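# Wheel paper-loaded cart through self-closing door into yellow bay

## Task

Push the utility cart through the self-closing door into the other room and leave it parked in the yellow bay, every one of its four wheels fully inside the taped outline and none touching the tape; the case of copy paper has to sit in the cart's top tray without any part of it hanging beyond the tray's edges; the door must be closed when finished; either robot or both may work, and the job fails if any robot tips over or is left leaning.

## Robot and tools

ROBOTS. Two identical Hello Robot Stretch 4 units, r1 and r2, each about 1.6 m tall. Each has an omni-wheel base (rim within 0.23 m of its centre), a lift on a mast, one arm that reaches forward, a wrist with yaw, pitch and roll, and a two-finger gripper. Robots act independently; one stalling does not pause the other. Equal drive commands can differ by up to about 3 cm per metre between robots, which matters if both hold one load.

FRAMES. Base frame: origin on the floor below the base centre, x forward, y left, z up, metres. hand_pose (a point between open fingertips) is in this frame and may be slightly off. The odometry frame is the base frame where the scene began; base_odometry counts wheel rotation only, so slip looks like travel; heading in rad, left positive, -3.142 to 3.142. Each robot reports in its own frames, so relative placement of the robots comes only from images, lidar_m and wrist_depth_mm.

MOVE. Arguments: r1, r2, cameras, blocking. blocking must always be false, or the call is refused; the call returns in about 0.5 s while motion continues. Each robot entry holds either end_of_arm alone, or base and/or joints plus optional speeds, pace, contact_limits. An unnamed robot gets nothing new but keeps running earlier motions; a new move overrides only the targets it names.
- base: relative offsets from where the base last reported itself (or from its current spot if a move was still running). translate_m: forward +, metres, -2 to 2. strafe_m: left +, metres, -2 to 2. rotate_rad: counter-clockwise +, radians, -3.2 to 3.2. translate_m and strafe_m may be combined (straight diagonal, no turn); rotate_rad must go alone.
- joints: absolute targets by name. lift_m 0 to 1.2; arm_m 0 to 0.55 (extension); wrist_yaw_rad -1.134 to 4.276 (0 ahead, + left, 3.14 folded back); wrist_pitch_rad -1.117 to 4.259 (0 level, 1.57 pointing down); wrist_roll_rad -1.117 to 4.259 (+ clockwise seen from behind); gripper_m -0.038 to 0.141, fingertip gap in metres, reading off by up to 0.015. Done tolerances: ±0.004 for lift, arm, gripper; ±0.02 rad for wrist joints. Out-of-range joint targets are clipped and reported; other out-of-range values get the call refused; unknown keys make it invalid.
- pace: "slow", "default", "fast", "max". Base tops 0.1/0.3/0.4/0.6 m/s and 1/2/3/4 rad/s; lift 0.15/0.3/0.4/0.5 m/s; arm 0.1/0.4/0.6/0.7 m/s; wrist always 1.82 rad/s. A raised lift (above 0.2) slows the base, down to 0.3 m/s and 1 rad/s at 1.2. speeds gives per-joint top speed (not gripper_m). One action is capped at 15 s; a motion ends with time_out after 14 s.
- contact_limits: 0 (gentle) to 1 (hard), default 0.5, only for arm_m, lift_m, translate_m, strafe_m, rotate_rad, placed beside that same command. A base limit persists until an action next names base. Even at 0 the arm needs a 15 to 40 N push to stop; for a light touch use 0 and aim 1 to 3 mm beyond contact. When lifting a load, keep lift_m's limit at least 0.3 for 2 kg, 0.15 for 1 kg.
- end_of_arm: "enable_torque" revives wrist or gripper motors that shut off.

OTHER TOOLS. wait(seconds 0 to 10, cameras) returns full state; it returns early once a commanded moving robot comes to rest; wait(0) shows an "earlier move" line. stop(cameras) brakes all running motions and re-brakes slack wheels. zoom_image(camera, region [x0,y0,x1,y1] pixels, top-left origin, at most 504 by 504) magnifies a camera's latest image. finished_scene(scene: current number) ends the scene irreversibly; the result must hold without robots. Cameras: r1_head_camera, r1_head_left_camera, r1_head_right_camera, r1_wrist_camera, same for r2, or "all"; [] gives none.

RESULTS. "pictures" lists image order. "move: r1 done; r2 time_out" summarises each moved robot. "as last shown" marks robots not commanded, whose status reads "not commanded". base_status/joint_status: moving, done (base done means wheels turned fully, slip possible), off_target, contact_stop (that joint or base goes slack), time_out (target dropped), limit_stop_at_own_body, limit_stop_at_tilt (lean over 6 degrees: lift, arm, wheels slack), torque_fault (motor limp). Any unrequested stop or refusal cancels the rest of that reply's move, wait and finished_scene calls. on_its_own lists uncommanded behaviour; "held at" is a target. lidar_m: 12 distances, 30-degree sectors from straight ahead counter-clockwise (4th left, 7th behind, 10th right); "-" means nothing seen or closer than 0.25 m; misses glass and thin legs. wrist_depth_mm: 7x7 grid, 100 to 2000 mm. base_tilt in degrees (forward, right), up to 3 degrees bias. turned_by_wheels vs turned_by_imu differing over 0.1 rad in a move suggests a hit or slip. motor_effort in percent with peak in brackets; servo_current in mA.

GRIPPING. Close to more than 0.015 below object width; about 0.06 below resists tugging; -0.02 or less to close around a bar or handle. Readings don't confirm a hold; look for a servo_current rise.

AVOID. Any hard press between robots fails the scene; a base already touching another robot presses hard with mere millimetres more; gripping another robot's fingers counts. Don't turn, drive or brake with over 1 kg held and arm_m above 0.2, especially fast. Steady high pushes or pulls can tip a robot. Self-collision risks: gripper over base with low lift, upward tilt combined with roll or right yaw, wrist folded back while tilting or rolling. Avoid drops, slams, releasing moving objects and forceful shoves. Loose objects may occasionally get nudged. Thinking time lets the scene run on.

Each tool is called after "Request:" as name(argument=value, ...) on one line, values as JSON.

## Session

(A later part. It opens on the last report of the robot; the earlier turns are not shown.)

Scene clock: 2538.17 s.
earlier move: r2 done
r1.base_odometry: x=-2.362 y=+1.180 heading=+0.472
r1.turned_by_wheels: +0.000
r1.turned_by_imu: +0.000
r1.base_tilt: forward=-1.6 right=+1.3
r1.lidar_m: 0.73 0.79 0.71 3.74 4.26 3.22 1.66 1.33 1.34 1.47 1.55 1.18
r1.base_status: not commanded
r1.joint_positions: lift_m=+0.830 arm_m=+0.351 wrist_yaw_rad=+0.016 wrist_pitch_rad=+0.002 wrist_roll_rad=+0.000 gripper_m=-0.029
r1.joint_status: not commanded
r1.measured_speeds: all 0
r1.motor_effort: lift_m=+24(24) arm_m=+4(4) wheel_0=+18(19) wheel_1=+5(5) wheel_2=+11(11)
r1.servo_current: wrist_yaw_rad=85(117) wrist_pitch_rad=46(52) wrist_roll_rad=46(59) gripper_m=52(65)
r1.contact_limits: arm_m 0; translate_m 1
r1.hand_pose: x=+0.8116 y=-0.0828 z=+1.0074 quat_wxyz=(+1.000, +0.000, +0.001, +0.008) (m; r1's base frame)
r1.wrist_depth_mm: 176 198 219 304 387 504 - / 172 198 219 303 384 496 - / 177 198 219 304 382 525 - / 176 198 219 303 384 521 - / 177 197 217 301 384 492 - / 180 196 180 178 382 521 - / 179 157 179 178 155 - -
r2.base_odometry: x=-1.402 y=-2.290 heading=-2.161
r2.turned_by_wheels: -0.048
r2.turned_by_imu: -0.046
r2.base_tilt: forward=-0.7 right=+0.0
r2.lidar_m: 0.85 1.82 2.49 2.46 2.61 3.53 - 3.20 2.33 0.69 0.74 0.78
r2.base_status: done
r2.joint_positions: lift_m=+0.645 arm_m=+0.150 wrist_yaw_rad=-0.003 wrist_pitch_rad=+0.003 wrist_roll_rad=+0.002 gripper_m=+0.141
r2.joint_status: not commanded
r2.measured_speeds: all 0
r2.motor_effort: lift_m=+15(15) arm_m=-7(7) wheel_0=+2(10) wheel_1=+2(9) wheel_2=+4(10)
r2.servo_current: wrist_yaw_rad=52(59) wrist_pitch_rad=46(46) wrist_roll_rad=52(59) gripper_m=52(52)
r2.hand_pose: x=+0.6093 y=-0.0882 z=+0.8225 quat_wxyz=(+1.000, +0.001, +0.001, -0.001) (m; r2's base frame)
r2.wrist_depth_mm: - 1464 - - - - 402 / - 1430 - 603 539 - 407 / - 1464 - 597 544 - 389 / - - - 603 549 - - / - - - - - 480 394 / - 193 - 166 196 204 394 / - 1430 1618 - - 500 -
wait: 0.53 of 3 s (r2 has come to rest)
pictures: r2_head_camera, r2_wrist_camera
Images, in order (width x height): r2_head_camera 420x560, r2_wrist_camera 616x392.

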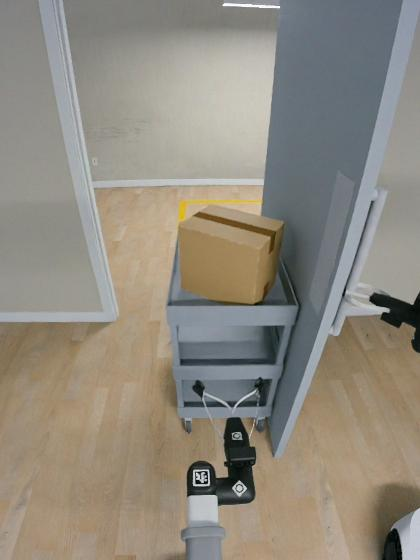

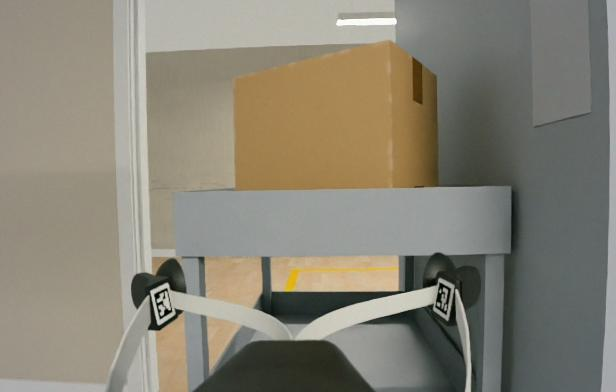

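Request:
move(blocking=false, cameras=[], r2={"joints":{"lift_m":1.1}})

Request:
wait(seconds=4, cameras=[])

Request:
move(blocking=false, cameras=[], r2={"joints":{"wrist_pitch_rad":1.57,"wrist_roll_rad":1.57,"gripper_m":0.06}})

Request:
wait(seconds=4, cameras=["r2_head_camera","r2_wrist_camera"])

Scene clock: 2564.93 s.
move: r2 moving
r1: as last shown
r1.lidar_m: 0.73 0.79 0.68 3.73 4.25 3.24 1.67 1.34 1.35 1.52 1.57 1.20
r1.motor_effort: lift_m=+24(24) arm_m=+4(4) wheel_0=+18(18) wheel_1=+5(5) wheel_2=+11(11)
r1.servo_current: wrist_yaw_rad=91(98) wrist_pitch_rad=46(46) wrist_roll_rad=59(59) gripper_m=52(59)
r1.contact_limits: arm_m 0; translate_m 1
r1.wrist_depth_mm: 176 198 219 306 387 508 - / 173 198 219 304 384 504 - / 177 198 218 303 384 525 - / 176 198 219 301 384 525 - / 177 197 218 301 379 492 - / 179 197 180 178 384 517 - / 179 157 179 178 155 - -
r2.base_odometry: x=-1.402 y=-2.290 heading=-2.161
r2.turned_by_wheels: +0.000
r2.turned_by_imu: +0.000
r2.base_tilt: forward=-0.7 right=+0.1
r2.lidar_m: 0.85 1.83 2.48 2.48 2.60 3.54 - 3.22 2.36 0.70 0.73 0.76
r2.base_status: not commanded
r2.joint_positions: lift_m=+0.683 arm_m=+0.150 wrist_yaw_rad=-0.003 wrist_pitch_rad=+0.003 wrist_roll_rad=+0.002 gripper_m=+0.141
r2.joint_status: lift_m moving
r2.measured_speeds: translate_m=+0.000 strafe_m=+0.000 rotate_rad=+0.000 lift_m=+0.146 arm_m=+0.000 wrist_yaw_rad=+0.000 wrist_pitch_rad=+0.000 wrist_roll_rad=+0.000
r2.motor_effort: lift_m=+22(27) arm_m=-7(7) wheel_0=+2(3) wheel_1=+2(3) wheel_2=+4(4)
r2.servo_current: wrist_yaw_rad=52(52) wrist_pitch_rad=46(46) wrist_roll_rad=39(52) gripper_m=52(59)
r2.hand_pose: x=+0.6093 y=-0.0882 z=+0.8600 quat_wxyz=(+1.000, +0.001, +0.001, -0.001) (m; r2's base frame)
r2.wrist_depth_mm: - 1430 - - - - 402 / - 1464 - 627 544 - 407 / - 1464 - 597 544 - 392 / - - - 609 549 - - / - - - - - 477 394 / - 192 - - 211 204 394 / - 1397 1808 - - 508 -
pictures: none
No camera images: "cameras" was empty.

Scene clock: 2567.23 s.
earlier move: r2 done
r1.base_odometry: x=-2.362 y=+1.180 heading=+0.472
r1.turned_by_wheels: +0.000
r1.turned_by_imu: +0.000
r1.base_tilt: forward=-1.6 right=+1.3
r1.lidar_m: 0.71 0.79 0.70 3.73 4.25 3.26 1.67 1.35 1.36 1.49 1.55 1.18
r1.base_status: not commanded
r1.joint_positions: lift_m=+0.830 arm_m=+0.351 wrist_yaw_rad=+0.016 wrist_pitch_rad=+0.002 wrist_roll_rad=+0.000 gripper_m=-0.029
r1.joint_status: not commanded
r1.measured_speeds: all 0
r1.motor_effort: lift_m=+24(24) arm_m=+3(4) wheel_0=+17(18) wheel_1=+4(5) wheel_2=+10(11)
r1.servo_current: wrist_yaw_rad=98(117) wrist_pitch_rad=46(46) wrist_roll_rad=33(72) gripper_m=52(65)
r1.contact_limits: arm_m 0; translate_m 1
r1.hand_pose: x=+0.8116 y=-0.0828 z=+1.0074 quat_wxyz=(+1.000, +0.000, +0.001, +0.008) (m; r1's base frame)
r1.wrist_depth_mm: 176 198 219 306 389 500 - / 173 198 220 303 384 500 - / 176 198 219 304 384 521 - / 177 198 219 301 379 530 - / 177 198 217 301 382 488 - / 179 196 180 178 387 521 - / 179 157 180 178 155 - -
r2.base_odometry: x=-1.402 y=-2.290 heading=-2.161
r2.turned_by_wheels: +0.000
r2.turned_by_imu: +0.000
r2.base_tilt: forward=-0.7 right=+0.0
r2.lidar_m: 0.85 1.84 2.52 2.48 2.60 3.56 - 3.18 2.35 0.70 0.75 0.77
r2.base_status: not commanded
r2.joint_positions: lift_m=+1.100 arm_m=+0.150 wrist_yaw_rad=-0.003 wrist_pitch_rad=+0.003 wrist_roll_rad=+0.002 gripper_m=+0.141
r2.joint_status: all done
r2.measured_speeds: all 0
r2.motor_effort: lift_m=+21(27) arm_m=-6(7) wheel_0=+3(3) wheel_1=+2(3) wheel_2=+3(4)
r2.servo_current: wrist_yaw_rad=59(65) wrist_pitch_rad=46(46) wrist_roll_rad=46(59) gripper_m=52(59)
r2.hand_pose: x=+0.6092 y=-0.0882 z=+1.2771 quat_wxyz=(+1.000, +0.001, +0.001, -0.001) (m; r2's base frame)
r2.wrist_depth_mm: - 1430 - - - - 382 / - 1464 - - - - 382 / - 1430 - - - - 392 / - - - - - - 415 / - - - - - - 415 / - 192 - 820 634 185 413 / - 1397 - - 634 - 415
wait: 2.30 of 4 s (r2 has come to rest)
pictures: none
No camera images: "cameras" was empty.

Scene clock: 2567.73 s.
move: r2 moving
r1: as last shown
r1.base_tilt: forward=-1.6 right=+1.2
r1.lidar_m: 0.72 0.77 0.69 3.77 4.25 3.23 1.65 1.37 1.36 1.52 1.54 1.17
r1.motor_effort: lift_m=+24(24) arm_m=+4(4) wheel_0=+18(18) wheel_1=+4(5) wheel_2=+10(11)
r1.servo_current: wrist_yaw_rad=91(104) wrist_pitch_rad=39(46) wrist_roll_rad=52(59) gripper_m=52(65)
r1.contact_limits: arm_m 0; translate_m 1
r1.wrist_depth_mm: 177 198 218 306 389 504 - / 173 198 218 304 384 504 - / 177 198 219 304 384 525 - / 176 198 219 304 384 525 - / 177 197 218 304 382 492 - / 179 197 180 177 382 521 - / 180 157 179 177 155 - -
r2.base_odometry: x=-1.402 y=-2.290 heading=-2.161
r2.turned_by_wheels: +0.000
r2.turned_by_imu: +0.000
r2.base_tilt: forward=-0.7 right=+0.1
r2.lidar_m: 0.86 1.84 2.48 2.48 2.58 3.54 - 3.23 2.35 0.70 0.74 0.78
r2.base_status: not commanded
r2.joint_positions: lift_m=+1.100 arm_m=+0.150 wrist_yaw_rad=-0.003 wrist_pitch_rad=+0.582 wrist_roll_rad=+0.589 gripper_m=+0.129
r2.joint_status: wrist_pitch_rad moving; wrist_roll_rad moving; gripper_m moving
r2.measured_speeds: translate_m=+0.000 strafe_m=+0.000 rotate_rad=+0.000 lift_m=+0.000 arm_m=+0.000 wrist_yaw_rad=+0.000 wrist_pitch_rad=+1.817 wrist_roll_rad=+1.820
r2.motor_effort: lift_m=+21(21) arm_m=-6(7) wheel_0=+2(2) wheel_1=+2(2) wheel_2=+3(4)
r2.servo_current: wrist_yaw_rad=52(59) wrist_pitch_rad=46(117) wrist_roll_rad=98(98) gripper_m=91(91)
r2.hand_pose: x=+0.5618 y=-0.0880 z=+1.1194 quat_wxyz=(+0.917, +0.279, +0.274, -0.085) (m; r2's base frame)
r2.wrist_depth_mm: - - - - - 379 421 / - - - 634 - 418 433 / - - 668 597 723 480 1499 / - - 759 683 661 661 1430 / - 1618 - 788 - 741 - / - 186 200 158 191 202 - / - - 1661 - - - -
pictures: none
No camera images: "cameras" was empty.

Scene clock: 2569.03 s.
earlier move: r2 done
r1.base_odometry: x=-2.362 y=+1.180 heading=+0.472
r1.turned_by_wheels: +0.000
r1.turned_by_imu: +0.000
r1.base_tilt: forward=-1.6 right=+1.3
r1.lidar_m: 0.72 0.74 0.70 3.74 4.25 3.23 1.66 1.37 1.35 1.51 1.54 1.19
r1.base_status: not commanded
r1.joint_positions: lift_m=+0.830 arm_m=+0.351 wrist_yaw_rad=+0.016 wrist_pitch_rad=+0.002 wrist_roll_rad=+0.000 gripper_m=-0.029
r1.joint_status: not commanded
r1.measured_speeds: all 0
r1.motor_effort: lift_m=+24(24) arm_m=+4(4) wheel_0=+18(19) wheel_1=+5(5) wheel_2=+11(11)
r1.servo_current: wrist_yaw_rad=98(111) wrist_pitch_rad=46(46) wrist_roll_rad=33(65) gripper_m=59(65)
r1.contact_limits: arm_m 0; translate_m 1
r1.hand_pose: x=+0.8116 y=-0.0828 z=+1.0074 quat_wxyz=(+1.000, +0.000, +0.001, +0.008) (m; r1's base frame)
r1.wrist_depth_mm: 177 198 218 304 389 500 - / 173 198 218 304 387 500 - / 177 198 219 303 384 530 - / 177 198 219 301 384 521 - / 177 198 219 303 384 500 - / 179 196 180 177 382 525 - / 179 157 180 177 155 - -
r2.base_odometry: x=-1.402 y=-2.290 heading=-2.161
r2.turned_by_wheels: +0.000
r2.turned_by_imu: +0.000
r2.base_tilt: forward=-0.7 right=+0.1
r2.lidar_m: 0.86 1.85 2.49 2.47 2.60 3.58 - 3.22 2.33 0.69 0.74 0.77
r2.base_status: not commanded
r2.joint_positions: lift_m=+1.100 arm_m=+0.150 wrist_yaw_rad=-0.003 wrist_pitch_rad=+1.567 wrist_roll_rad=+1.568 gripper_m=+0.060
r2.joint_status: all done
r2.measured_speeds: all 0
r2.motor_effort: lift_m=+21(21) arm_m=-7(7) wheel_0=+2(3) wheel_1=+2(3) wheel_2=+4(4)
r2.servo_current: wrist_yaw_rad=59(59) wrist_pitch_rad=46(117) wrist_roll_rad=46(98) gripper_m=59(124)
r2.hand_pose: x=+0.3219 y=-0.0874 z=+0.9895 quat_wxyz=(+0.501, +0.501, +0.499, -0.499) (m; r2's base frame)
r2.wrist_depth_mm: - 1205 1229 1205 1205 1205 1182 / - 1182 1205 1205 1205 1205 1205 / 707 1205 1182 1182 1205 1182 1205 / 715 1229 1182 1205 - 1229 1205 / 715 1255 1182 1205 - 1205 1160 / 1205 1229 196 1205 189 1205 1229 / 1205 1205 1255 - - 1229 1205
wait: 1.30 of 4 s (r2 has come to rest)
pictures: r2_head_camera, r2_wrist_camera
Images, in order (width x height): r2_head_camera 420x560, r2_wrist_camera 616x392.

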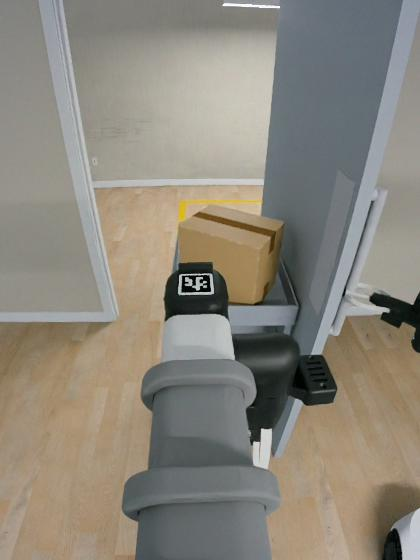

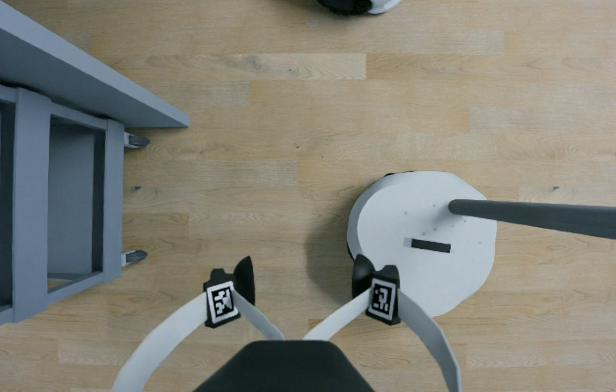

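Request:
move(blocking=false, cameras=[], r2={"base":{"translate_m":0.38,"strafe_m":0.03},"joints":{"arm_m":0.295}})

Request:
wait(seconds=5, cameras=["r2_head_camera","r2_wrist_camera","r2_head_right_camera"])

Scene clock: 2580.97 s.
move: r2 moving
r1: as last shown
r1.lidar_m: 0.74 0.77 0.69 3.71 4.25 3.21 1.66 1.36 1.35 1.52 1.55 1.16
r1.motor_effort: lift_m=+24(24) arm_m=+4(4) wheel_0=+18(18) wheel_1=+5(5) wheel_2=+11(11)
r1.servo_current: wrist_yaw_rad=85(104) wrist_pitch_rad=33(46) wrist_roll_rad=52(65) gripper_m=65(65)
r1.contact_limits: arm_m 0; translate_m 1
r1.wrist_depth_mm: 176 198 219 303 384 500 - / 173 198 219 304 387 496 - / 176 198 219 303 384 525 - / 177 198 219 301 384 521 - / 177 198 218 301 382 496 - / 180 197 180 177 379 525 - / 179 158 179 177 156 - -
r2.base_odometry: x=-1.418 y=-2.317 heading=-2.161
r2.turned_by_wheels: +0.000
r2.turned_by_imu: +0.001
r2.base_tilt: forward=-0.7 right=+0.1
r2.lidar_m: 0.83 1.80 2.46 2.48 2.59 3.53 - 3.24 2.36 0.70 0.71 0.77
r2.base_status: translate_m moving; strafe_m moving
r2.joint_positions: lift_m=+1.100 arm_m=+0.201 wrist_yaw_rad=-0.003 wrist_pitch_rad=+1.567 wrist_roll_rad=+1.568 gripper_m=+0.060
r2.joint_status: arm_m moving
r2.measured_speeds: translate_m=+0.121 strafe_m=+0.009 rotate_rad=-0.002 lift_m=+0.000 arm_m=+0.195 wrist_yaw_rad=+0.000 wrist_pitch_rad=+0.000 wrist_roll_rad=+0.000
r2.motor_effort: lift_m=+21(21) arm_m=+4(11) wheel_0=+5(8) wheel_1=+8(9) wheel_2=-13(13)
r2.servo_current: wrist_yaw_rad=46(59) wrist_pitch_rad=39(46) wrist_roll_rad=39(52) gripper_m=52(59)
r2.hand_pose: x=+0.3722 y=-0.0874 z=+0.9895 quat_wxyz=(+0.501, +0.501, +0.499, -0.499) (m; r2's base frame)
r2.wrist_depth_mm: - 1229 1255 1205 1182 1182 1182 / - - 1205 1205 1205 1205 1182 / 741 1182 1229 1205 1205 1182 1182 / 707 1205 1205 1229 1205 1182 1205 / 699 1229 1205 1205 219 1205 1205 / 750 1229 196 1205 189 1205 1229 / 1182 1182 1205 - - 1229 1229
pictures: none
No camera images: "cameras" was empty.

Scene clock: 2583.23 s.
earlier move: r2 done
r1.base_odometry: x=-2.362 y=+1.180 heading=+0.472
r1.turned_by_wheels: +0.000
r1.turned_by_imu: +0.000
r1.base_tilt: forward=-1.6 right=+1.2
r1.lidar_m: 0.73 0.73 0.78 3.75 4.25 3.22 1.64 1.37 1.33 1.54 1.54 1.18
r1.base_status: not commanded
r1.joint_positions: lift_m=+0.830 arm_m=+0.351 wrist_yaw_rad=+0.016 wrist_pitch_rad=+0.002 wrist_roll_rad=+0.000 gripper_m=-0.029
r1.joint_status: not commanded
r1.measured_speeds: all 0
r1.motor_effort: lift_m=+24(24) arm_m=+4(4) wheel_0=+18(18) wheel_1=+4(5) wheel_2=+11(11)
r1.servo_current: wrist_yaw_rad=85(111) wrist_pitch_rad=39(52) wrist_roll_rad=65(65) gripper_m=52(65)
r1.contact_limits: arm_m 0; translate_m 1
r1.hand_pose: x=+0.8116 y=-0.0828 z=+1.0074 quat_wxyz=(+1.000, +0.000, +0.001, +0.008) (m; r1's base frame)
r1.wrist_depth_mm: 177 198 220 306 387 508 - / 173 199 218 303 387 504 - / 177 198 218 303 384 530 - / 176 198 219 304 384 521 - / 176 198 219 301 384 496 - / 180 197 180 178 382 525 - / 180 157 180 178 155 - -
r2.base_odometry: x=-1.589 y=-2.622 heading=-2.160
r2.turned_by_wheels: +0.000
r2.turned_by_imu: +0.001
r2.base_tilt: forward=-0.7 right=+0.1
r2.lidar_m: 0.48 1.46 1.96 2.44 2.55 3.50 - 3.24 0.75 0.62 0.49 0.51
r2.base_status: done
r2.joint_positions: lift_m=+1.100 arm_m=+0.295 wrist_yaw_rad=-0.003 wrist_pitch_rad=+1.567 wrist_roll_rad=+1.568 gripper_m=+0.060
r2.joint_status: all done
r2.measured_speeds: all 0
r2.motor_effort: lift_m=+21(21) arm_m=+7(12) wheel_0=+4(10) wheel_1=+4(9) wheel_2=-4(14)
r2.servo_current: wrist_yaw_rad=59(59) wrist_pitch_rad=39(46) wrist_roll_rad=39(59) gripper_m=52(59)
r2.hand_pose: x=+0.4665 y=-0.0874 z=+0.9896 quat_wxyz=(+0.501, +0.501, +0.499, -0.499) (m; r2's base frame)
r2.wrist_depth_mm: 144 158 - - 1205 1182 1160 / 145 187 256 - 1182 1229 1182 / 154 217 345 1205 1160 1182 1160 / 175 262 384 1205 1182 - 1160 / 204 322 - 1182 1205 - 1182 / 243 349 189 1229 189 1205 1205 / 297 136 - - - 1205 1205
wait: 2.27 of 5 s (r2 has come to rest)
pictures: r2_head_camera, r2_head_right_camera, r2_wrist_camera
Images, in order (width x height): r2_head_camera 420x560, r2_head_right_camera 420x672, r2_wrist_camera 616x392.

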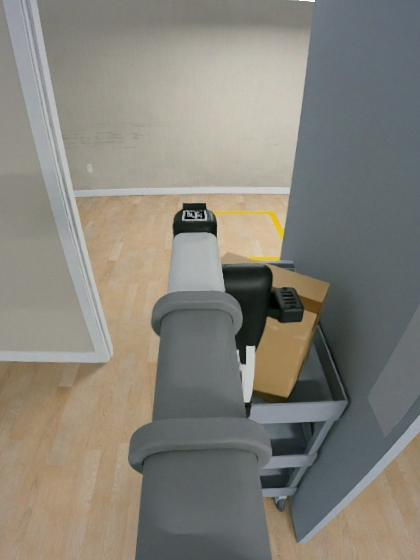

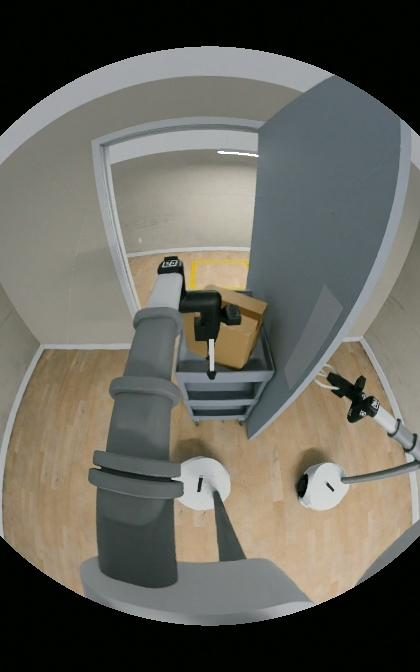

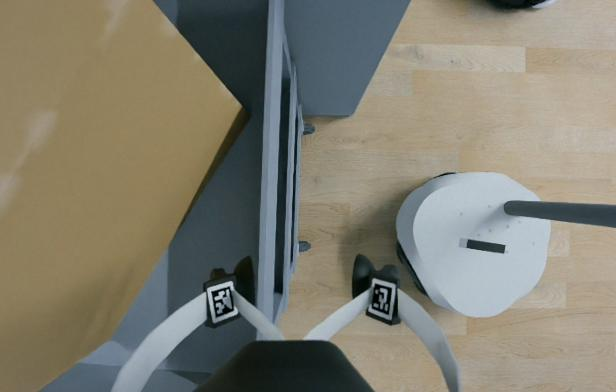

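Request:
move(blocking=false, cameras=[], r2={"joints":{"arm_m":0.313,"lift_m":0.99},"pace":"slow","contact_limits":{"lift_m":0.2}})

Request:
wait(seconds=3, cameras=["r2_wrist_camera"])

Scene clock: 2594.63 s.
move: r2 moving
r1: as last shown
r1.lidar_m: 0.72 0.72 0.79 3.76 4.28 3.25 1.68 1.36 1.34 1.54 1.55 1.19
r1.motor_effort: lift_m=+24(24) arm_m=+3(4) wheel_0=+17(18) wheel_1=+4(5) wheel_2=+11(11)
r1.servo_current: wrist_yaw_rad=91(111) wrist_pitch_rad=39(39) wrist_roll_rad=26(59) gripper_m=52(59)
r1.contact_limits: arm_m 0; translate_m 1
r1.wrist_depth_mm: 176 198 218 306 387 504 - / 173 198 217 304 387 500 - / 177 198 219 304 384 525 - / 177 198 218 301 384 521 - / 177 198 217 301 382 496 - / 179 196 179 178 382 521 - / 179 157 179 178 155 - -
r2.base_odometry: x=-1.589 y=-2.622 heading=-2.160
r2.turned_by_wheels: +0.000
r2.turned_by_imu: +0.000
r2.base_tilt: forward=-0.7 right=+0.0
r2.lidar_m: 0.48 1.46 1.98 2.43 2.55 3.53 - 3.25 0.77 0.61 0.50 0.51
r2.base_status: not commanded
r2.joint_positions: lift_m=+1.075 arm_m=+0.307 wrist_yaw_rad=-0.003 wrist_pitch_rad=+1.567 wrist_roll_rad=+1.568 gripper_m=+0.060
r2.joint_status: lift_m moving; arm_m moving
r2.measured_speeds: translate_m=+0.000 strafe_m=+0.000 rotate_rad=+0.000 lift_m=-0.097 arm_m=+0.036 wrist_yaw_rad=+0.000 wrist_pitch_rad=+0.000 wrist_roll_rad=+0.000
r2.motor_effort: lift_m=+15(20) arm_m=+7(11) wheel_0=+3(4) wheel_1=+4(5) wheel_2=-4(4)
r2.servo_current: wrist_yaw_rad=52(65) wrist_pitch_rad=39(46) wrist_roll_rad=52(59) gripper_m=52(59)
r2.contact_limits: lift_m 0.2
r2.hand_pose: x=+0.4785 y=-0.0874 z=+0.9649 quat_wxyz=(+0.501, +0.501, +0.499, -0.499) (m; r2's base frame)
r2.wrist_depth_mm: 122 154 - - 1160 1160 1160 / 123 170 240 - 1182 1160 1160 / 137 202 322 1182 1182 1160 1160 / 160 236 368 1182 1182 - 1182 / 190 297 - 1182 1160 - 1160 / 222 334 189 1205 190 - 1182 / 272 136 - - - 1182 1182
pictures: none
No camera images: "cameras" was empty.

Scene clock: 2595.90 s.
earlier move: r2 done
r1.base_odometry: x=-2.362 y=+1.180 heading=+0.472
r1.turned_by_wheels: +0.000
r1.turned_by_imu: +0.000
r1.base_tilt: forward=-1.6 right=+1.2
r1.lidar_m: 0.72 0.74 0.76 3.73 4.25 3.22 1.66 1.36 1.36 1.49 1.54 1.19
r1.base_status: not commanded
r1.joint_positions: lift_m=+0.830 arm_m=+0.351 wrist_yaw_rad=+0.016 wrist_pitch_rad=+0.002 wrist_roll_rad=+0.000 gripper_m=-0.029
r1.joint_status: not commanded
r1.measured_speeds: all 0
r1.motor_effort: lift_m=+24(24) arm_m=+4(4) wheel_0=+18(19) wheel_1=+5(5) wheel_2=+10(11)
r1.servo_current: wrist_yaw_rad=98(111) wrist_pitch_rad=52(52) wrist_roll_rad=46(65) gripper_m=52(65)
r1.contact_limits: arm_m 0; translate_m 1
r1.hand_pose: x=+0.8116 y=-0.0828 z=+1.0074 quat_wxyz=(+1.000, +0.000, +0.001, +0.008) (m; r1's base frame)
r1.wrist_depth_mm: 176 198 219 303 387 500 - / 173 198 220 303 387 504 - / 177 198 220 303 384 525 - / 176 198 218 306 382 521 - / 177 197 218 301 379 521 - / 179 197 180 177 382 521 - / 179 158 179 177 155 - -
r2.base_odometry: x=-1.589 y=-2.622 heading=-2.160
r2.turned_by_wheels: +0.000
r2.turned_by_imu: +0.000
r2.base_tilt: forward=-0.7 right=+0.0
r2.lidar_m: 0.50 1.45 1.94 2.43 2.55 3.51 - 3.27 0.77 0.60 0.50 0.51
r2.base_status: not commanded
r2.joint_positions: lift_m=+0.990 arm_m=+0.313 wrist_yaw_rad=-0.003 wrist_pitch_rad=+1.567 wrist_roll_rad=+1.568 gripper_m=+0.060
r2.joint_status: all done
r2.measured_speeds: all 0
r2.motor_effort: lift_m=+14(20) arm_m=+7(11) wheel_0=+4(4) wheel_1=+4(5) wheel_2=-4(4)
r2.servo_current: wrist_yaw_rad=39(65) wrist_pitch_rad=39(46) wrist_roll_rad=39(59) gripper_m=52(59)
r2.contact_limits: lift_m 0.2
r2.hand_pose: x=+0.4845 y=-0.0874 z=+0.8801 quat_wxyz=(+0.501, +0.501, +0.499, -0.499) (m; r2's base frame)
r2.wrist_depth_mm: 111 137 176 - 1098 1060 1098 / 116 151 236 - 1098 1078 1078 / 134 186 282 1098 1098 1078 1098 / 150 224 - 1078 1078 - 1078 / 175 258 - 1098 1078 - - / 200 287 189 1098 191 - 1078 / 256 125 - - - 1098 1098
wait: 1.27 of 3 s (r2 has come to rest)
pictures: r2_wrist_camera
Images, in order (width x height): r2_wrist_camera 616x392.

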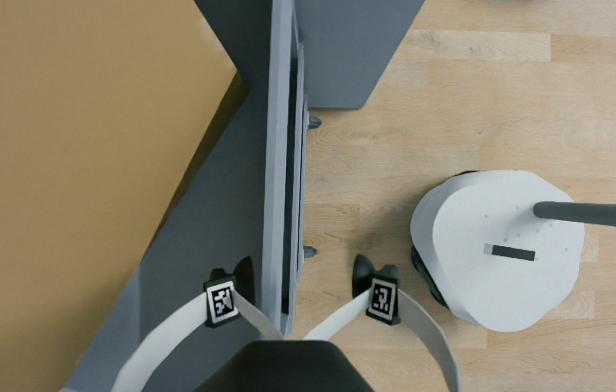

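Request:
move(blocking=false, cameras=[], r2={"joints":{"arm_m":0.326,"lift_m":0.955},"pace":"slow","contact_limits":{"lift_m":0.2}})

Request:
wait(seconds=3, cameras=["r2_wrist_camera"])

Scene clock: 2602.57 s.
move: r2 moving
r1: as last shown
r1.lidar_m: 0.74 0.73 0.79 3.77 4.26 3.25 1.68 1.37 1.33 1.51 1.55 1.17
r1.motor_effort: lift_m=+24(24) arm_m=+4(4) wheel_0=+18(18) wheel_1=+4(5) wheel_2=+11(11)
r1.servo_current: wrist_yaw_rad=111(111) wrist_pitch_rad=39(46) wrist_roll_rad=46(52) gripper_m=52(59)
r1.contact_limits: arm_m 0; translate_m 1
r1.wrist_depth_mm: 177 198 219 304 387 508 - / 173 198 219 304 384 496 - / 177 198 218 303 382 521 - / 177 197 217 303 384 525 - / 176 198 219 301 384 496 - / 179 197 180 178 382 525 - / 179 157 179 178 156 - -
r2.base_odometry: x=-1.589 y=-2.622 heading=-2.160
r2.turned_by_wheels: +0.000
r2.turned_by_imu: +0.000
r2.base_tilt: forward=-0.6 right=+0.1
r2.lidar_m: 0.49 1.49 1.96 2.44 2.54 3.51 - 3.23 0.75 0.60 0.51 0.51
r2.base_status: not commanded
r2.joint_positions: lift_m=+0.966 arm_m=+0.323 wrist_yaw_rad=-0.003 wrist_pitch_rad=+1.567 wrist_roll_rad=+1.568 gripper_m=+0.060
r2.joint_status: lift_m moving; arm_m moving
r2.measured_speeds: translate_m=+0.000 strafe_m=+0.000 rotate_rad=+0.000 lift_m=-0.070 arm_m=+0.023 wrist_yaw_rad=+0.000 wrist_pitch_rad=+0.000 wrist_roll_rad=+0.000
r2.motor_effort: lift_m=+10(15) arm_m=+7(10) wheel_0=+4(4) wheel_1=+4(5) wheel_2=-4(4)
r2.servo_current: wrist_yaw_rad=46(59) wrist_pitch_rad=39(46) wrist_roll_rad=52(65) gripper_m=52(59)
r2.contact_limits: lift_m 0.2
r2.hand_pose: x=+0.4951 y=-0.0874 z=+0.8563 quat_wxyz=(+0.501, +0.501, +0.499, -0.499) (m; r2's base frame)
r2.wrist_depth_mm: - 126 166 - - 1060 1060 / 109 145 210 - 1060 1078 1060 / 122 168 248 1078 1042 1098 1060 / 138 206 - 1060 1078 - 1078 / 159 243 - 1078 1098 - - / 190 260 189 1078 190 - 1078 / 234 124 - - - 1078 1078
pictures: none
No camera images: "cameras" was empty.

Scene clock: 2603.20 s.
earlier move: r2 done
r1.base_odometry: x=-2.362 y=+1.180 heading=+0.472
r1.turned_by_wheels: +0.000
r1.turned_by_imu: +0.000
r1.base_tilt: forward=-1.6 right=+1.2
r1.lidar_m: 0.73 0.75 0.76 3.73 4.24 3.22 1.64 1.35 1.35 1.51 1.54 1.19
r1.base_status: not commanded
r1.joint_positions: lift_m=+0.830 arm_m=+0.351 wrist_yaw_rad=+0.016 wrist_pitch_rad=+0.002 wrist_roll_rad=+0.000 gripper_m=-0.029
r1.joint_status: not commanded
r1.measured_speeds: all 0
r1.motor_effort: lift_m=+24(24) arm_m=+4(4) wheel_0=+18(18) wheel_1=+5(5) wheel_2=+11(11)
r1.servo_current: wrist_yaw_rad=98(111) wrist_pitch_rad=33(46) wrist_roll_rad=46(59) gripper_m=52(59)
r1.contact_limits: arm_m 0; translate_m 1
r1.hand_pose: x=+0.8116 y=-0.0828 z=+1.0074 quat_wxyz=(+1.000, +0.000, +0.001, +0.008) (m; r1's base frame)
r1.wrist_depth_mm: 176 198 220 306 392 504 - / 173 198 220 303 384 500 - / 177 198 218 306 387 525 - / 177 198 219 303 382 521 - / 176 197 219 301 382 496 - / 179 197 180 178 382 521 - / 179 157 180 177 156 - -
r2.base_odometry: x=-1.589 y=-2.622 heading=-2.160
r2.turned_by_wheels: +0.000
r2.turned_by_imu: +0.000
r2.base_tilt: forward=-0.7 right=+0.1
r2.lidar_m: 0.48 1.46 1.94 2.44 2.56 3.50 - 3.26 0.75 0.59 0.49 0.52
r2.base_status: not commanded
r2.joint_positions: lift_m=+0.955 arm_m=+0.326 wrist_yaw_rad=-0.003 wrist_pitch_rad=+1.567 wrist_roll_rad=+1.568 gripper_m=+0.060
r2.joint_status: all done
r2.measured_speeds: all 0
r2.motor_effort: lift_m=+14(15) arm_m=+7(10) wheel_0=+3(4) wheel_1=+4(5) wheel_2=-4(4)
r2.servo_current: wrist_yaw_rad=39(59) wrist_pitch_rad=39(46) wrist_roll_rad=46(65) gripper_m=52(65)
r2.contact_limits: lift_m 0.2
r2.hand_pose: x=+0.4975 y=-0.0874 z=+0.8451 quat_wxyz=(+0.501, +0.501, +0.499, -0.499) (m; r2's base frame)
r2.wrist_depth_mm: - 123 166 - - 1060 1060 / 107 144 208 - 1060 1078 1042 / 119 163 235 1042 1078 1060 1042 / 129 198 - 1060 1042 - 798 / 158 229 - 1060 1060 - - / 184 255 190 1078 190 - - / 215 124 - - - 1042 1060
wait: 0.63 of 3 s (r2 has come to rest)
pictures: r2_wrist_camera
Images, in order (width x height): r2_wrist_camera 616x392.

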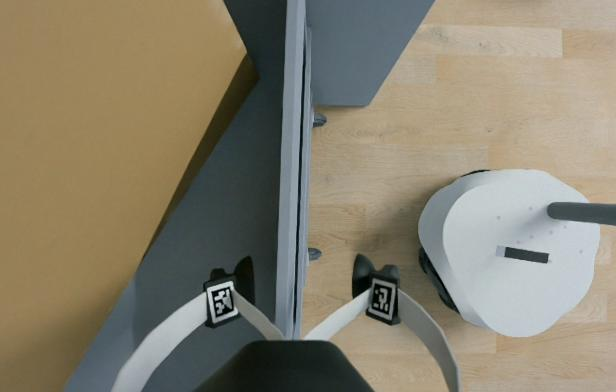

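Request:
move(blocking=false, cameras=[], r2={"joints":{"gripper_m":-0.03}})

Request:
wait(seconds=2, cameras=["r2_wrist_camera"])

Scene clock: 2606.67 s.
move: r2 moving
r1: as last shown
r1.lidar_m: 0.71 0.73 0.78 3.75 4.25 3.22 1.64 1.37 1.34 1.51 1.55 1.18
r1.motor_effort: lift_m=+24(24) arm_m=+4(4) wheel_0=+17(18) wheel_1=+5(5) wheel_2=+10(11)
r1.servo_current: wrist_yaw_rad=98(98) wrist_pitch_rad=46(46) wrist_roll_rad=52(59) gripper_m=65(65)
r1.contact_limits: arm_m 0; translate_m 1
r1.wrist_depth_mm: 177 198 218 304 389 508 - / 173 198 218 303 387 500 - / 177 198 218 303 382 525 - / 177 198 218 303 382 525 - / 176 197 219 303 382 500 - / 180 196 180 169 384 521 - / 180 157 180 178 155 - -
r2.base_odometry: x=-1.589 y=-2.622 heading=-2.160
r2.turned_by_wheels: +0.000
r2.turned_by_imu: +0.000
r2.base_tilt: forward=-0.6 right=+0.1
r2.lidar_m: 0.45 1.48 1.95 2.45 2.56 3.48 - 3.26 0.75 0.60 0.49 0.50
r2.base_status: not commanded
r2.joint_positions: lift_m=+0.955 arm_m=+0.326 wrist_yaw_rad=-0.003 wrist_pitch_rad=+1.567 wrist_roll_rad=+1.568 gripper_m=+0.040
r2.joint_status: gripper_m moving
r2.measured_speeds: all 0
r2.motor_effort: lift_m=+14(14) arm_m=+7(8) wheel_0=+4(4) wheel_1=+5(5) wheel_2=-4(4)
r2.servo_current: wrist_yaw_rad=46(59) wrist_pitch_rad=39(46) wrist_roll_rad=33(52) gripper_m=137(137)
r2.contact_limits: lift_m 0.2
r2.hand_pose: x=+0.4975 y=-0.0874 z=+0.8451 quat_wxyz=(+0.501, +0.501, +0.499, -0.499) (m; r2's base frame)
r2.wrist_depth_mm: - 123 165 - - 1042 1042 / 107 145 208 - 1060 1078 1042 / 119 164 235 1060 1060 1060 1042 / 129 198 - 1060 1060 - 798 / 158 229 - 1060 1060 - - / 183 263 193 1060 191 - - / 216 - - - - 1060 1060
pictures: none
No camera images: "cameras" was empty.

Scene clock: 2607.77 s.
earlier move: r2 done
r1.base_odometry: x=-2.362 y=+1.180 heading=+0.472
r1.turned_by_wheels: +0.000
r1.turned_by_imu: +0.000
r1.base_tilt: forward=-1.6 right=+1.2
r1.lidar_m: 0.74 0.73 0.78 3.74 4.26 3.24 1.67 1.36 1.35 1.54 1.54 1.18
r1.base_status: not commanded
r1.joint_positions: lift_m=+0.830 arm_m=+0.351 wrist_yaw_rad=+0.016 wrist_pitch_rad=+0.002 wrist_roll_rad=+0.000 gripper_m=-0.029
r1.joint_status: not commanded
r1.measured_speeds: all 0
r1.motor_effort: lift_m=+24(24) arm_m=+4(4) wheel_0=+18(18) wheel_1=+5(5) wheel_2=+10(11)
r1.servo_current: wrist_yaw_rad=91(104) wrist_pitch_rad=33(46) wrist_roll_rad=33(65) gripper_m=52(65)
r1.contact_limits: arm_m 0; translate_m 1
r1.hand_pose: x=+0.8116 y=-0.0828 z=+1.0074 quat_wxyz=(+1.000, +0.000, +0.001, +0.008) (m; r1's base frame)
r1.wrist_depth_mm: 177 198 219 304 389 504 - / 173 198 220 304 384 500 - / 177 198 219 303 384 530 - / 177 198 218 303 382 525 - / 177 197 218 303 382 496 - / 180 198 180 177 382 530 - / 179 158 180 177 155 - -
r2.base_odometry: x=-1.589 y=-2.622 heading=-2.160
r2.turned_by_wheels: +0.000
r2.turned_by_imu: +0.000
r2.base_tilt: forward=-0.6 right=+0.0
r2.lidar_m: 0.45 1.48 1.96 2.44 2.56 3.53 - 3.25 0.75 0.61 0.50 0.50
r2.base_status: not commanded
r2.joint_positions: lift_m=+0.955 arm_m=+0.326 wrist_yaw_rad=-0.001 wrist_pitch_rad=+1.567 wrist_roll_rad=+1.569 gripper_m=-0.028
r2.joint_status: all done
r2.measured_speeds: all 0
r2.motor_effort: lift_m=+17(17) arm_m=+5(8) wheel_0=+4(4) wheel_1=+4(5) wheel_2=-4(4)
r2.servo_current: wrist_yaw_rad=39(59) wrist_pitch_rad=39(46) wrist_roll_rad=39(59) gripper_m=124(228)
r2.contact_limits: lift_m 0.2
r2.hand_pose: x=+0.4978 y=-0.0874 z=+0.8449 quat_wxyz=(+0.501, +0.501, +0.499, -0.499) (m; r2's base frame)
r2.wrist_depth_mm: - 113 149 - 1078 1042 1042 / - 132 198 204 1060 1060 1042 / - 142 222 1060 1042 1060 1042 / 124 170 258 1060 1042 - 1060 / 141 206 - 205 1060 - - / 158 230 182 202 177 - 1060 / 202 - - - 1042 1060 1060
wait: 1.10 of 2 s (r2 has come to rest)
pictures: r2_wrist_camera
Images, in order (width x height): r2_wrist_camera 616x392.

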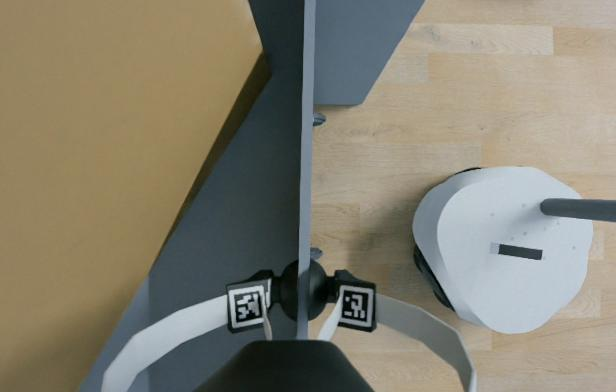

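Request:
move(blocking=false, cameras=[], r2={"base":{"translate_m":-0.2,"strafe_m":0.08},"pace":"slow"})

Request:
wait(seconds=5, cameras=["r2_wrist_camera","r2_head_camera","r2_head_right_camera"])

Scene clock: 2612.70 s.
move: r2 moving
r1: as last shown
r1.lidar_m: 0.74 0.72 0.79 3.76 4.26 3.21 1.65 1.36 1.35 1.53 1.56 1.20
r1.motor_effort: lift_m=+24(24) arm_m=+4(4) wheel_0=+18(18) wheel_1=+4(5) wheel_2=+11(11)
r1.servo_current: wrist_yaw_rad=91(111) wrist_pitch_rad=46(46) wrist_roll_rad=46(52) gripper_m=65(65)
r1.contact_limits: arm_m 0; translate_m 1
r1.wrist_depth_mm: 176 198 219 304 387 512 - / 173 198 219 303 387 504 - / 177 198 218 304 387 525 - / 177 198 219 303 384 525 - / 176 198 218 303 382 492 - / 179 196 180 177 382 525 - / 179 158 180 177 155 - -
r2.base_odometry: x=-1.578 y=-2.615 heading=-2.161
r2.turned_by_wheels: -0.001
r2.turned_by_imu: +0.000
r2.base_tilt: forward=-0.7 right=+0.1
r2.lidar_m: 0.47 1.44 1.98 2.43 2.57 3.50 - 3.25 0.76 0.62 0.53 0.50
r2.base_status: translate_m moving; strafe_m moving
r2.joint_positions: lift_m=+0.955 arm_m=+0.326 wrist_yaw_rad=-0.001 wrist_pitch_rad=+1.567 wrist_roll_rad=+1.569 gripper_m=-0.028
r2.joint_status: not commanded
r2.measured_speeds: translate_m=-0.048 strafe_m=+0.019 rotate_rad=-0.002 lift_m=+0.000 arm_m=+0.000 wrist_yaw_rad=+0.000 wrist_pitch_rad=+0.000 wrist_roll_rad=+0.000
r2.motor_effort: lift_m=+17(17) arm_m=+4(5) wheel_0=-14(14) wheel_1=-4(6) wheel_2=+9(9)
r2.servo_current: wrist_yaw_rad=46(52) wrist_pitch_rad=46(46) wrist_roll_rad=59(59) gripper_m=124(130)
r2.contact_limits: lift_m 0.2
r2.hand_pose: x=+0.4978 y=-0.0874 z=+0.8449 quat_wxyz=(+0.501, +0.501, +0.499, -0.499) (m; r2's base frame)
r2.wrist_depth_mm: - 119 161 - 1042 1042 1025 / - 137 203 - 1060 1060 1060 / 114 152 232 - 1060 1042 1042 / 131 181 - 1060 1060 - 820 / 143 225 - 208 1060 - - / 175 243 180 202 179 - - / 200 - - - - 1042 1078
pictures: none
No camera images: "cameras" was empty.

Scene clock: 2615.57 s.
earlier move: r2 done
r1.base_odometry: x=-2.362 y=+1.180 heading=+0.472
r1.turned_by_wheels: +0.000
r1.turned_by_imu: +0.000
r1.base_tilt: forward=-1.6 right=+1.2
r1.lidar_m: 0.69 0.82 0.79 3.72 4.24 3.19 1.68 1.36 1.34 1.53 1.55 1.20
r1.base_status: not commanded
r1.joint_positions: lift_m=+0.830 arm_m=+0.351 wrist_yaw_rad=+0.016 wrist_pitch_rad=+0.002 wrist_roll_rad=+0.000 gripper_m=-0.029
r1.joint_status: not commanded
r1.measured_speeds: all 0
r1.motor_effort: lift_m=+24(24) arm_m=+4(4) wheel_0=+17(18) wheel_1=+5(5) wheel_2=+10(11)
r1.servo_current: wrist_yaw_rad=85(111) wrist_pitch_rad=39(52) wrist_roll_rad=33(65) gripper_m=52(65)
r1.contact_limits: arm_m 0; translate_m 1
r1.hand_pose: x=+0.8116 y=-0.0828 z=+1.0074 quat_wxyz=(+1.000, +0.000, +0.001, +0.008) (m; r1's base frame)
r1.wrist_depth_mm: 176 198 219 307 387 504 - / 173 198 220 306 384 530 - / 177 198 219 303 382 525 - / 177 199 219 303 384 525 - / 177 198 219 301 382 488 - / 172 197 180 178 382 525 - / 179 158 216 178 155 - -
r2.base_odometry: x=-1.411 y=-2.501 heading=-2.160
r2.turned_by_wheels: +0.001
r2.turned_by_imu: +0.001
r2.base_tilt: forward=-0.6 right=+0.0
r2.lidar_m: 0.46 1.63 2.28 2.38 2.48 3.35 - 3.37 2.47 0.78 0.75 0.53
r2.base_status: done
r2.joint_positions: lift_m=+0.955 arm_m=+0.326 wrist_yaw_rad=+0.003 wrist_pitch_rad=+1.562 wrist_roll_rad=+1.569 gripper_m=-0.029
r2.joint_status: not commanded
r2.measured_speeds: all 0
r2.motor_effort: lift_m=+17(17) arm_m=-3(5) wheel_0=-1(20) wheel_1=-4(10) wheel_2=+9(14)
r2.servo_current: wrist_yaw_rad=46(59) wrist_pitch_rad=59(85) wrist_roll_rad=39(59) gripper_m=98(130)
r2.contact_limits: lift_m 0.2
r2.hand_pose: x=+0.4998 y=-0.0874 z=+0.8449 quat_wxyz=(+0.503, +0.501, +0.499, -0.497) (m; r2's base frame)
r2.wrist_depth_mm: 114 154 - 1042 1042 1060 1025 / 120 174 241 1060 1042 1042 1042 / 132 190 - 1060 1025 1042 1042 / 138 204 - 1060 1060 - 820 / 147 226 - 842 1060 - - / 159 222 182 200 180 - - / 176 210 - - - 1060 1025
wait: 2.87 of 5 s (r2 has come to rest)
pictures: r2_head_camera, r2_head_right_camera, r2_wrist_camera
Images, in order (width x height): r2_head_camera 420x560, r2_head_right_camera 420x672, r2_wrist_camera 616x392.

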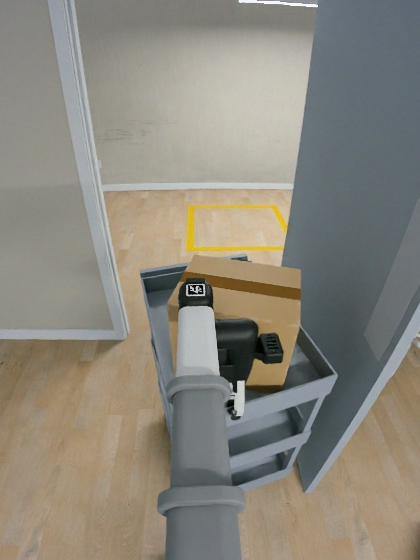

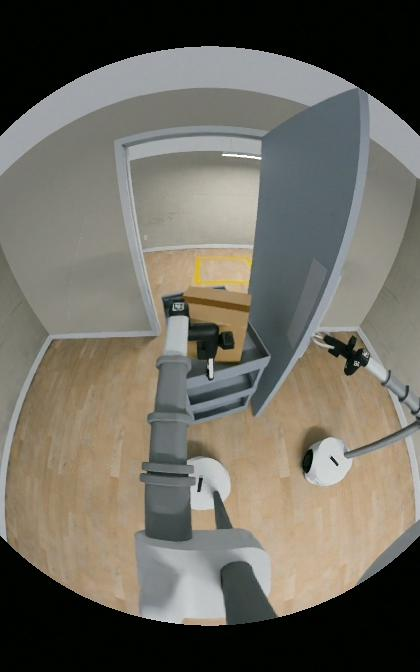

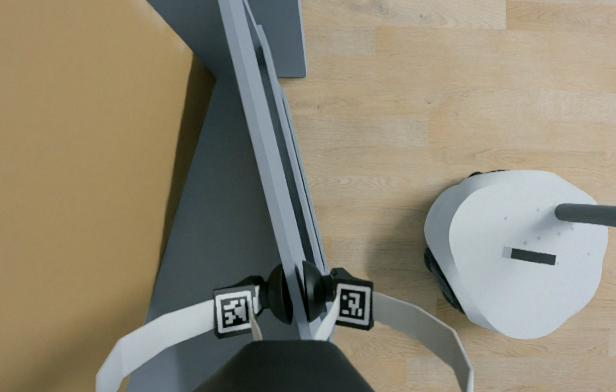

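Request:
move(blocking=false, cameras=[], r2={"base":{"translate_m":-0.05,"strafe_m":0.17},"pace":"slow"})

Request:
wait(seconds=5, cameras=["r2_wrist_camera","r2_head_camera","r2_head_left_camera"])

Scene clock: 2622.53 s.
move: r2 moving
r1: as last shown
r1.lidar_m: 0.72 0.79 0.79 3.78 4.26 3.22 1.65 1.37 1.35 1.52 1.55 1.18
r1.motor_effort: lift_m=+24(24) arm_m=+3(4) wheel_0=+17(17) wheel_1=+5(5) wheel_2=+9(10)
r1.servo_current: wrist_yaw_rad=78(117) wrist_pitch_rad=39(46) wrist_roll_rad=52(72) gripper_m=59(59)
r1.contact_limits: arm_m 0; translate_m 1
r1.wrist_depth_mm: 177 198 219 303 384 500 - / 173 198 220 304 387 530 - / 177 198 218 304 384 521 - / 177 198 219 300 384 521 - / 177 198 218 303 384 492 - / 172 197 179 169 379 525 - / 179 158 217 177 156 - -
r2.base_odometry: x=-1.399 y=-2.504 heading=-2.160
r2.turned_by_wheels: +0.000
r2.turned_by_imu: +0.000
r2.base_tilt: forward=-0.6 right=+0.1
r2.lidar_m: 0.46 1.61 2.25 2.36 2.46 3.37 - 3.38 2.45 0.81 0.73 0.55
r2.base_status: translate_m moving; strafe_m moving
r2.joint_positions: lift_m=+0.955 arm_m=+0.326 wrist_yaw_rad=+0.003 wrist_pitch_rad=+1.562 wrist_roll_rad=+1.569 gripper_m=-0.029
r2.joint_status: not commanded
r2.measured_speeds: translate_m=-0.013 strafe_m=+0.048 rotate_rad=-0.003 lift_m=+0.000 arm_m=+0.000 wrist_yaw_rad=+0.000 wrist_pitch_rad=+0.000 wrist_roll_rad=+0.000
r2.motor_effort: lift_m=+17(17) arm_m=-3(4) wheel_0=-13(13) wheel_1=+6(7) wheel_2=+7(11)
r2.servo_current: wrist_yaw_rad=52(59) wrist_pitch_rad=52(52) wrist_roll_rad=39(52) gripper_m=104(111)
r2.contact_limits: lift_m 0.2
r2.hand_pose: x=+0.4998 y=-0.0874 z=+0.8449 quat_wxyz=(+0.503, +0.501, +0.499, -0.497) (m; r2's base frame)
r2.wrist_depth_mm: 116 158 - 1060 1060 1042 1042 / 124 174 244 1060 1060 1042 1025 / 133 190 - 1060 1042 1060 1042 / 142 213 - 1078 1060 - 1025 / 152 222 - 842 1060 - - / 163 226 184 197 180 - - / 183 219 - - - - 1025
pictures: none
No camera images: "cameras" was empty.

Scene clock: 2625.07 s.
earlier move: r2 done
r1.base_odometry: x=-2.362 y=+1.180 heading=+0.472
r1.turned_by_wheels: +0.000
r1.turned_by_imu: +0.000
r1.base_tilt: forward=-1.6 right=+1.3
r1.lidar_m: 0.73 0.90 0.96 3.74 4.25 3.24 1.68 1.38 1.36 1.51 1.55 1.19
r1.base_status: not commanded
r1.joint_positions: lift_m=+0.830 arm_m=+0.351 wrist_yaw_rad=+0.016 wrist_pitch_rad=+0.002 wrist_roll_rad=+0.000 gripper_m=-0.029
r1.joint_status: not commanded
r1.measured_speeds: all 0
r1.motor_effort: lift_m=+24(24) arm_m=+4(4) wheel_0=+16(17) wheel_1=+5(5) wheel_2=+9(10)
r1.servo_current: wrist_yaw_rad=78(117) wrist_pitch_rad=46(52) wrist_roll_rad=39(72) gripper_m=52(59)
r1.contact_limits: arm_m 0; translate_m 1
r1.hand_pose: x=+0.8116 y=-0.0828 z=+1.0074 quat_wxyz=(+1.000, +0.000, +0.001, +0.008) (m; r1's base frame)
r1.wrist_depth_mm: 177 198 219 304 392 508 - / 173 198 220 304 387 530 - / 177 198 220 303 384 521 - / 177 198 218 303 382 492 - / 177 198 219 300 384 496 - / 180 198 180 169 384 525 - / 179 157 216 177 155 - -
r2.base_odometry: x=-1.242 y=-2.553 heading=-2.160
r2.turned_by_wheels: +0.000
r2.turned_by_imu: +0.000
r2.base_tilt: forward=-0.6 right=+0.1
r2.lidar_m: 0.45 1.67 2.28 2.20 2.29 3.14 - 3.59 2.65 0.97 0.84 0.50
r2.base_status: done
r2.joint_positions: lift_m=+0.955 arm_m=+0.326 wrist_yaw_rad=+0.002 wrist_pitch_rad=+1.571 wrist_roll_rad=+1.569 gripper_m=-0.029
r2.joint_status: not commanded
r2.measured_speeds: all 0
r2.motor_effort: lift_m=+17(17) arm_m=-4(4) wheel_0=-5(13) wheel_1=+6(9) wheel_2=+2(11)
r2.servo_current: wrist_yaw_rad=39(59) wrist_pitch_rad=39(59) wrist_roll_rad=46(59) gripper_m=111(111)
r2.contact_limits: lift_m 0.2
r2.hand_pose: x=+0.4970 y=-0.0874 z=+0.8449 quat_wxyz=(+0.501, +0.499, +0.501, -0.499) (m; r2's base frame)
r2.wrist_depth_mm: - 122 176 1060 1078 1060 1060 / 107 139 211 1060 1060 1078 1078 / 114 155 240 1060 1042 1078 1078 / 128 180 - - 1060 - 1060 / 141 210 - 208 1078 - - / 156 230 182 200 180 - 1078 / 190 247 - - 1078 1078 1078
wait: 2.53 of 5 s (r2 has come to rest)
pictures: r2_head_camera, r2_head_left_camera, r2_wrist_camera
Images, in order (width x height): r2_head_camera 420x560, r2_head_left_camera 420x672, r2_wrist_camera 616x392.

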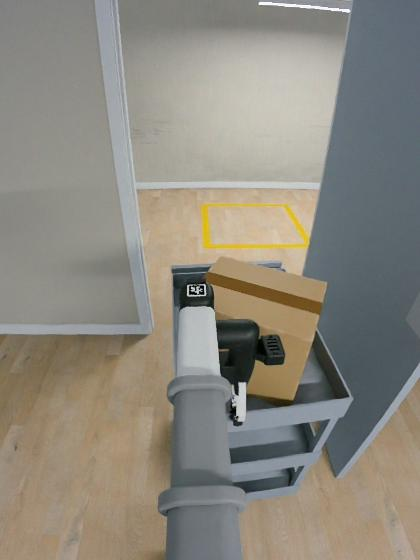

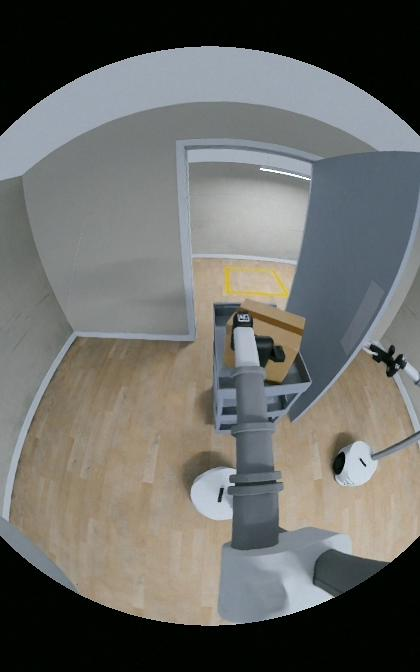

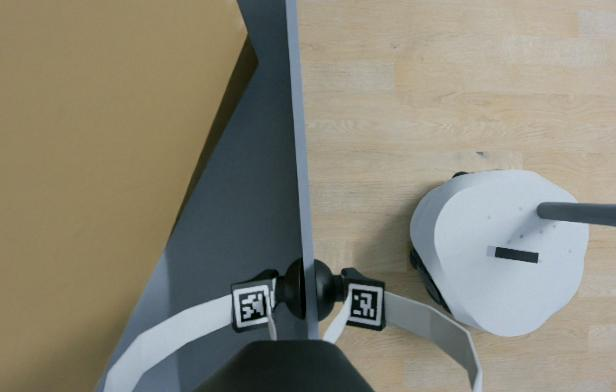

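Request:
move(blocking=false, cameras=[], r2={"base":{"translate_m":0.3},"pace":"slow"})

Request:
wait(seconds=5, cameras=["r2_wrist_camera","r2_head_camera","r2_head_left_camera"])

Scene clock: 2636.03 s.
move: r2 moving
r1: as last shown
r1.base_tilt: forward=-1.6 right=+1.2
r1.lidar_m: 0.71 0.90 0.96 3.72 4.26 3.24 1.66 1.32 1.35 1.51 1.55 1.18
r1.servo_current: wrist_yaw_rad=98(111) wrist_pitch_rad=46(46) wrist_roll_rad=59(59) gripper_m=52(59)
r1.contact_limits: arm_m 0; translate_m 1
r1.wrist_depth_mm: 177 198 220 304 387 504 - / 173 198 220 301 387 525 - / 177 198 220 303 382 525 - / 176 198 220 303 379 525 - / 178 198 218 303 382 492 - / 180 198 180 169 384 521 - / 180 158 217 178 155 - -
r2.base_odometry: x=-1.249 y=-2.564 heading=-2.160
r2.turned_by_wheels: +0.000
r2.turned_by_imu: +0.000
r2.base_tilt: forward=-0.7 right=+0.0
r2.lidar_m: 0.44 1.67 2.27 2.19 2.31 3.13 - 3.62 2.62 0.97 0.84 0.50
r2.base_status: translate_m moving
r2.joint_positions: lift_m=+0.955 arm_m=+0.326 wrist_yaw_rad=+0.000 wrist_pitch_rad=+1.576 wrist_roll_rad=+1.569 gripper_m=-0.029
r2.joint_status: not commanded
r2.measured_speeds: translate_m=+0.047 strafe_m=+0.000 rotate_rad=-0.002 lift_m=+0.000 arm_m=+0.000 wrist_yaw_rad=-0.007 wrist_pitch_rad=+0.015 wrist_roll_rad=+0.000
r2.motor_effort: lift_m=+17(17) arm_m=-4(4) wheel_0=+4(8) wheel_1=+5(8) wheel_2=-14(14)
r2.servo_current: wrist_yaw_rad=59(59) wrist_pitch_rad=46(46) wrist_roll_rad=46(59) gripper_m=104(104)
r2.contact_limits: lift_m 0.2
r2.hand_pose: x=+0.4955 y=-0.0874 z=+0.8449 quat_wxyz=(+0.499, +0.498, +0.502, -0.501) (m; r2's base frame)
r2.wrist_depth_mm: - 117 171 1060 1042 1060 1078 / - 138 210 1078 1078 1078 1060 / - 144 225 1078 1060 1060 1078 / 119 170 - - 1060 - 1078 / 138 205 - 207 1060 - - / 144 220 181 202 178 - 1098 / 178 213 - - 1078 1060 1078
pictures: none
No camera images: "cameras" was empty.

Scene clock: 2639.83 s.
earlier move: r2 done
r1.base_odometry: x=-2.362 y=+1.180 heading=+0.472
r1.turned_by_wheels: +0.000
r1.turned_by_imu: +0.000
r1.base_tilt: forward=-1.6 right=+1.2
r1.lidar_m: 0.72 0.99 1.07 3.75 4.25 3.22 1.66 1.38 1.36 1.50 1.55 1.18
r1.base_status: not commanded
r1.joint_positions: lift_m=+0.830 arm_m=+0.351 wrist_yaw_rad=+0.016 wrist_pitch_rad=+0.002 wrist_roll_rad=+0.000 gripper_m=-0.029
r1.joint_status: not commanded
r1.measured_speeds: all 0
r1.motor_effort: lift_m=+24(24) arm_m=+4(4) wheel_0=+16(17) wheel_1=+5(5) wheel_2=+9(10)
r1.servo_current: wrist_yaw_rad=78(124) wrist_pitch_rad=39(52) wrist_roll_rad=46(65) gripper_m=52(59)
r1.contact_limits: arm_m 0; translate_m 1
r1.hand_pose: x=+0.8116 y=-0.0828 z=+1.0074 quat_wxyz=(+1.000, +0.000, +0.001, +0.008) (m; r1's base frame)
r1.wrist_depth_mm: 177 198 219 304 389 496 - / 173 198 220 304 384 530 - / 177 199 219 303 382 517 - / 177 198 219 303 382 488 - / 177 198 217 301 379 492 - / 181 198 180 169 382 521 - / 179 158 216 177 155 - -
r2.base_odometry: x=-1.408 y=-2.803 heading=-2.159
r2.turned_by_wheels: +0.001
r2.turned_by_imu: +0.002
r2.base_tilt: forward=-0.6 right=+0.1
r2.lidar_m: 0.47 1.36 1.89 2.18 2.31 3.17 - 3.59 1.01 0.84 0.70 0.46
r2.base_status: done
r2.joint_positions: lift_m=+0.955 arm_m=+0.326 wrist_yaw_rad=-0.001 wrist_pitch_rad=+1.575 wrist_roll_rad=+1.570 gripper_m=-0.029
r2.joint_status: not commanded
r2.measured_speeds: all 0
r2.motor_effort: lift_m=+17(17) arm_m=-3(4) wheel_0=+5(14) wheel_1=+4(9) wheel_2=-6(15)
r2.servo_current: wrist_yaw_rad=39(59) wrist_pitch_rad=46(59) wrist_roll_rad=39(65) gripper_m=98(104)
r2.contact_limits: lift_m 0.2
r2.hand_pose: x=+0.4956 y=-0.0874 z=+0.8449 quat_wxyz=(+0.499, +0.499, +0.501, -0.501) (m; r2's base frame)
r2.wrist_depth_mm: - 106 138 191 1078 1060 1042 / - 125 177 246 1042 1078 1078 / 110 144 229 - 1078 1060 1060 / 131 190 - - 1060 - 1042 / 157 229 - 207 1078 - - / 197 - 183 202 178 - 1060 / 243 - - - 1078 1078 1060
wait: 3.80 of 5 s (r2 has come to rest)
pictures: r2_head_camera, r2_head_left_camera, r2_wrist_camera
Images, in order (width x height): r2_head_camera 420x560, r2_head_left_camera 420x672, r2_wrist_camera 616x392.

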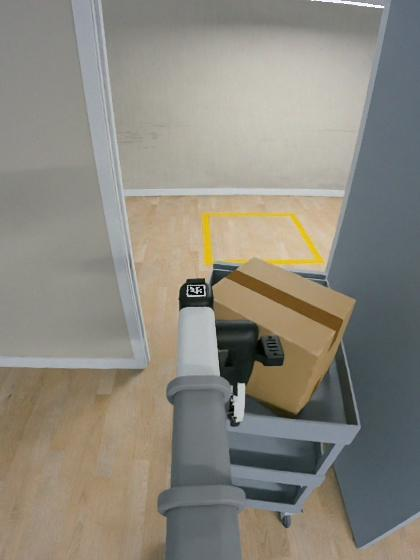

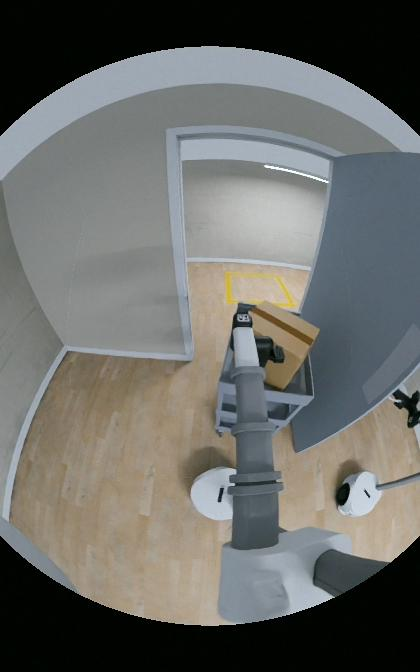

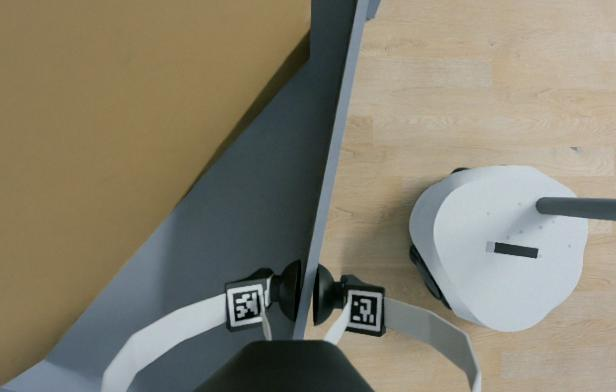

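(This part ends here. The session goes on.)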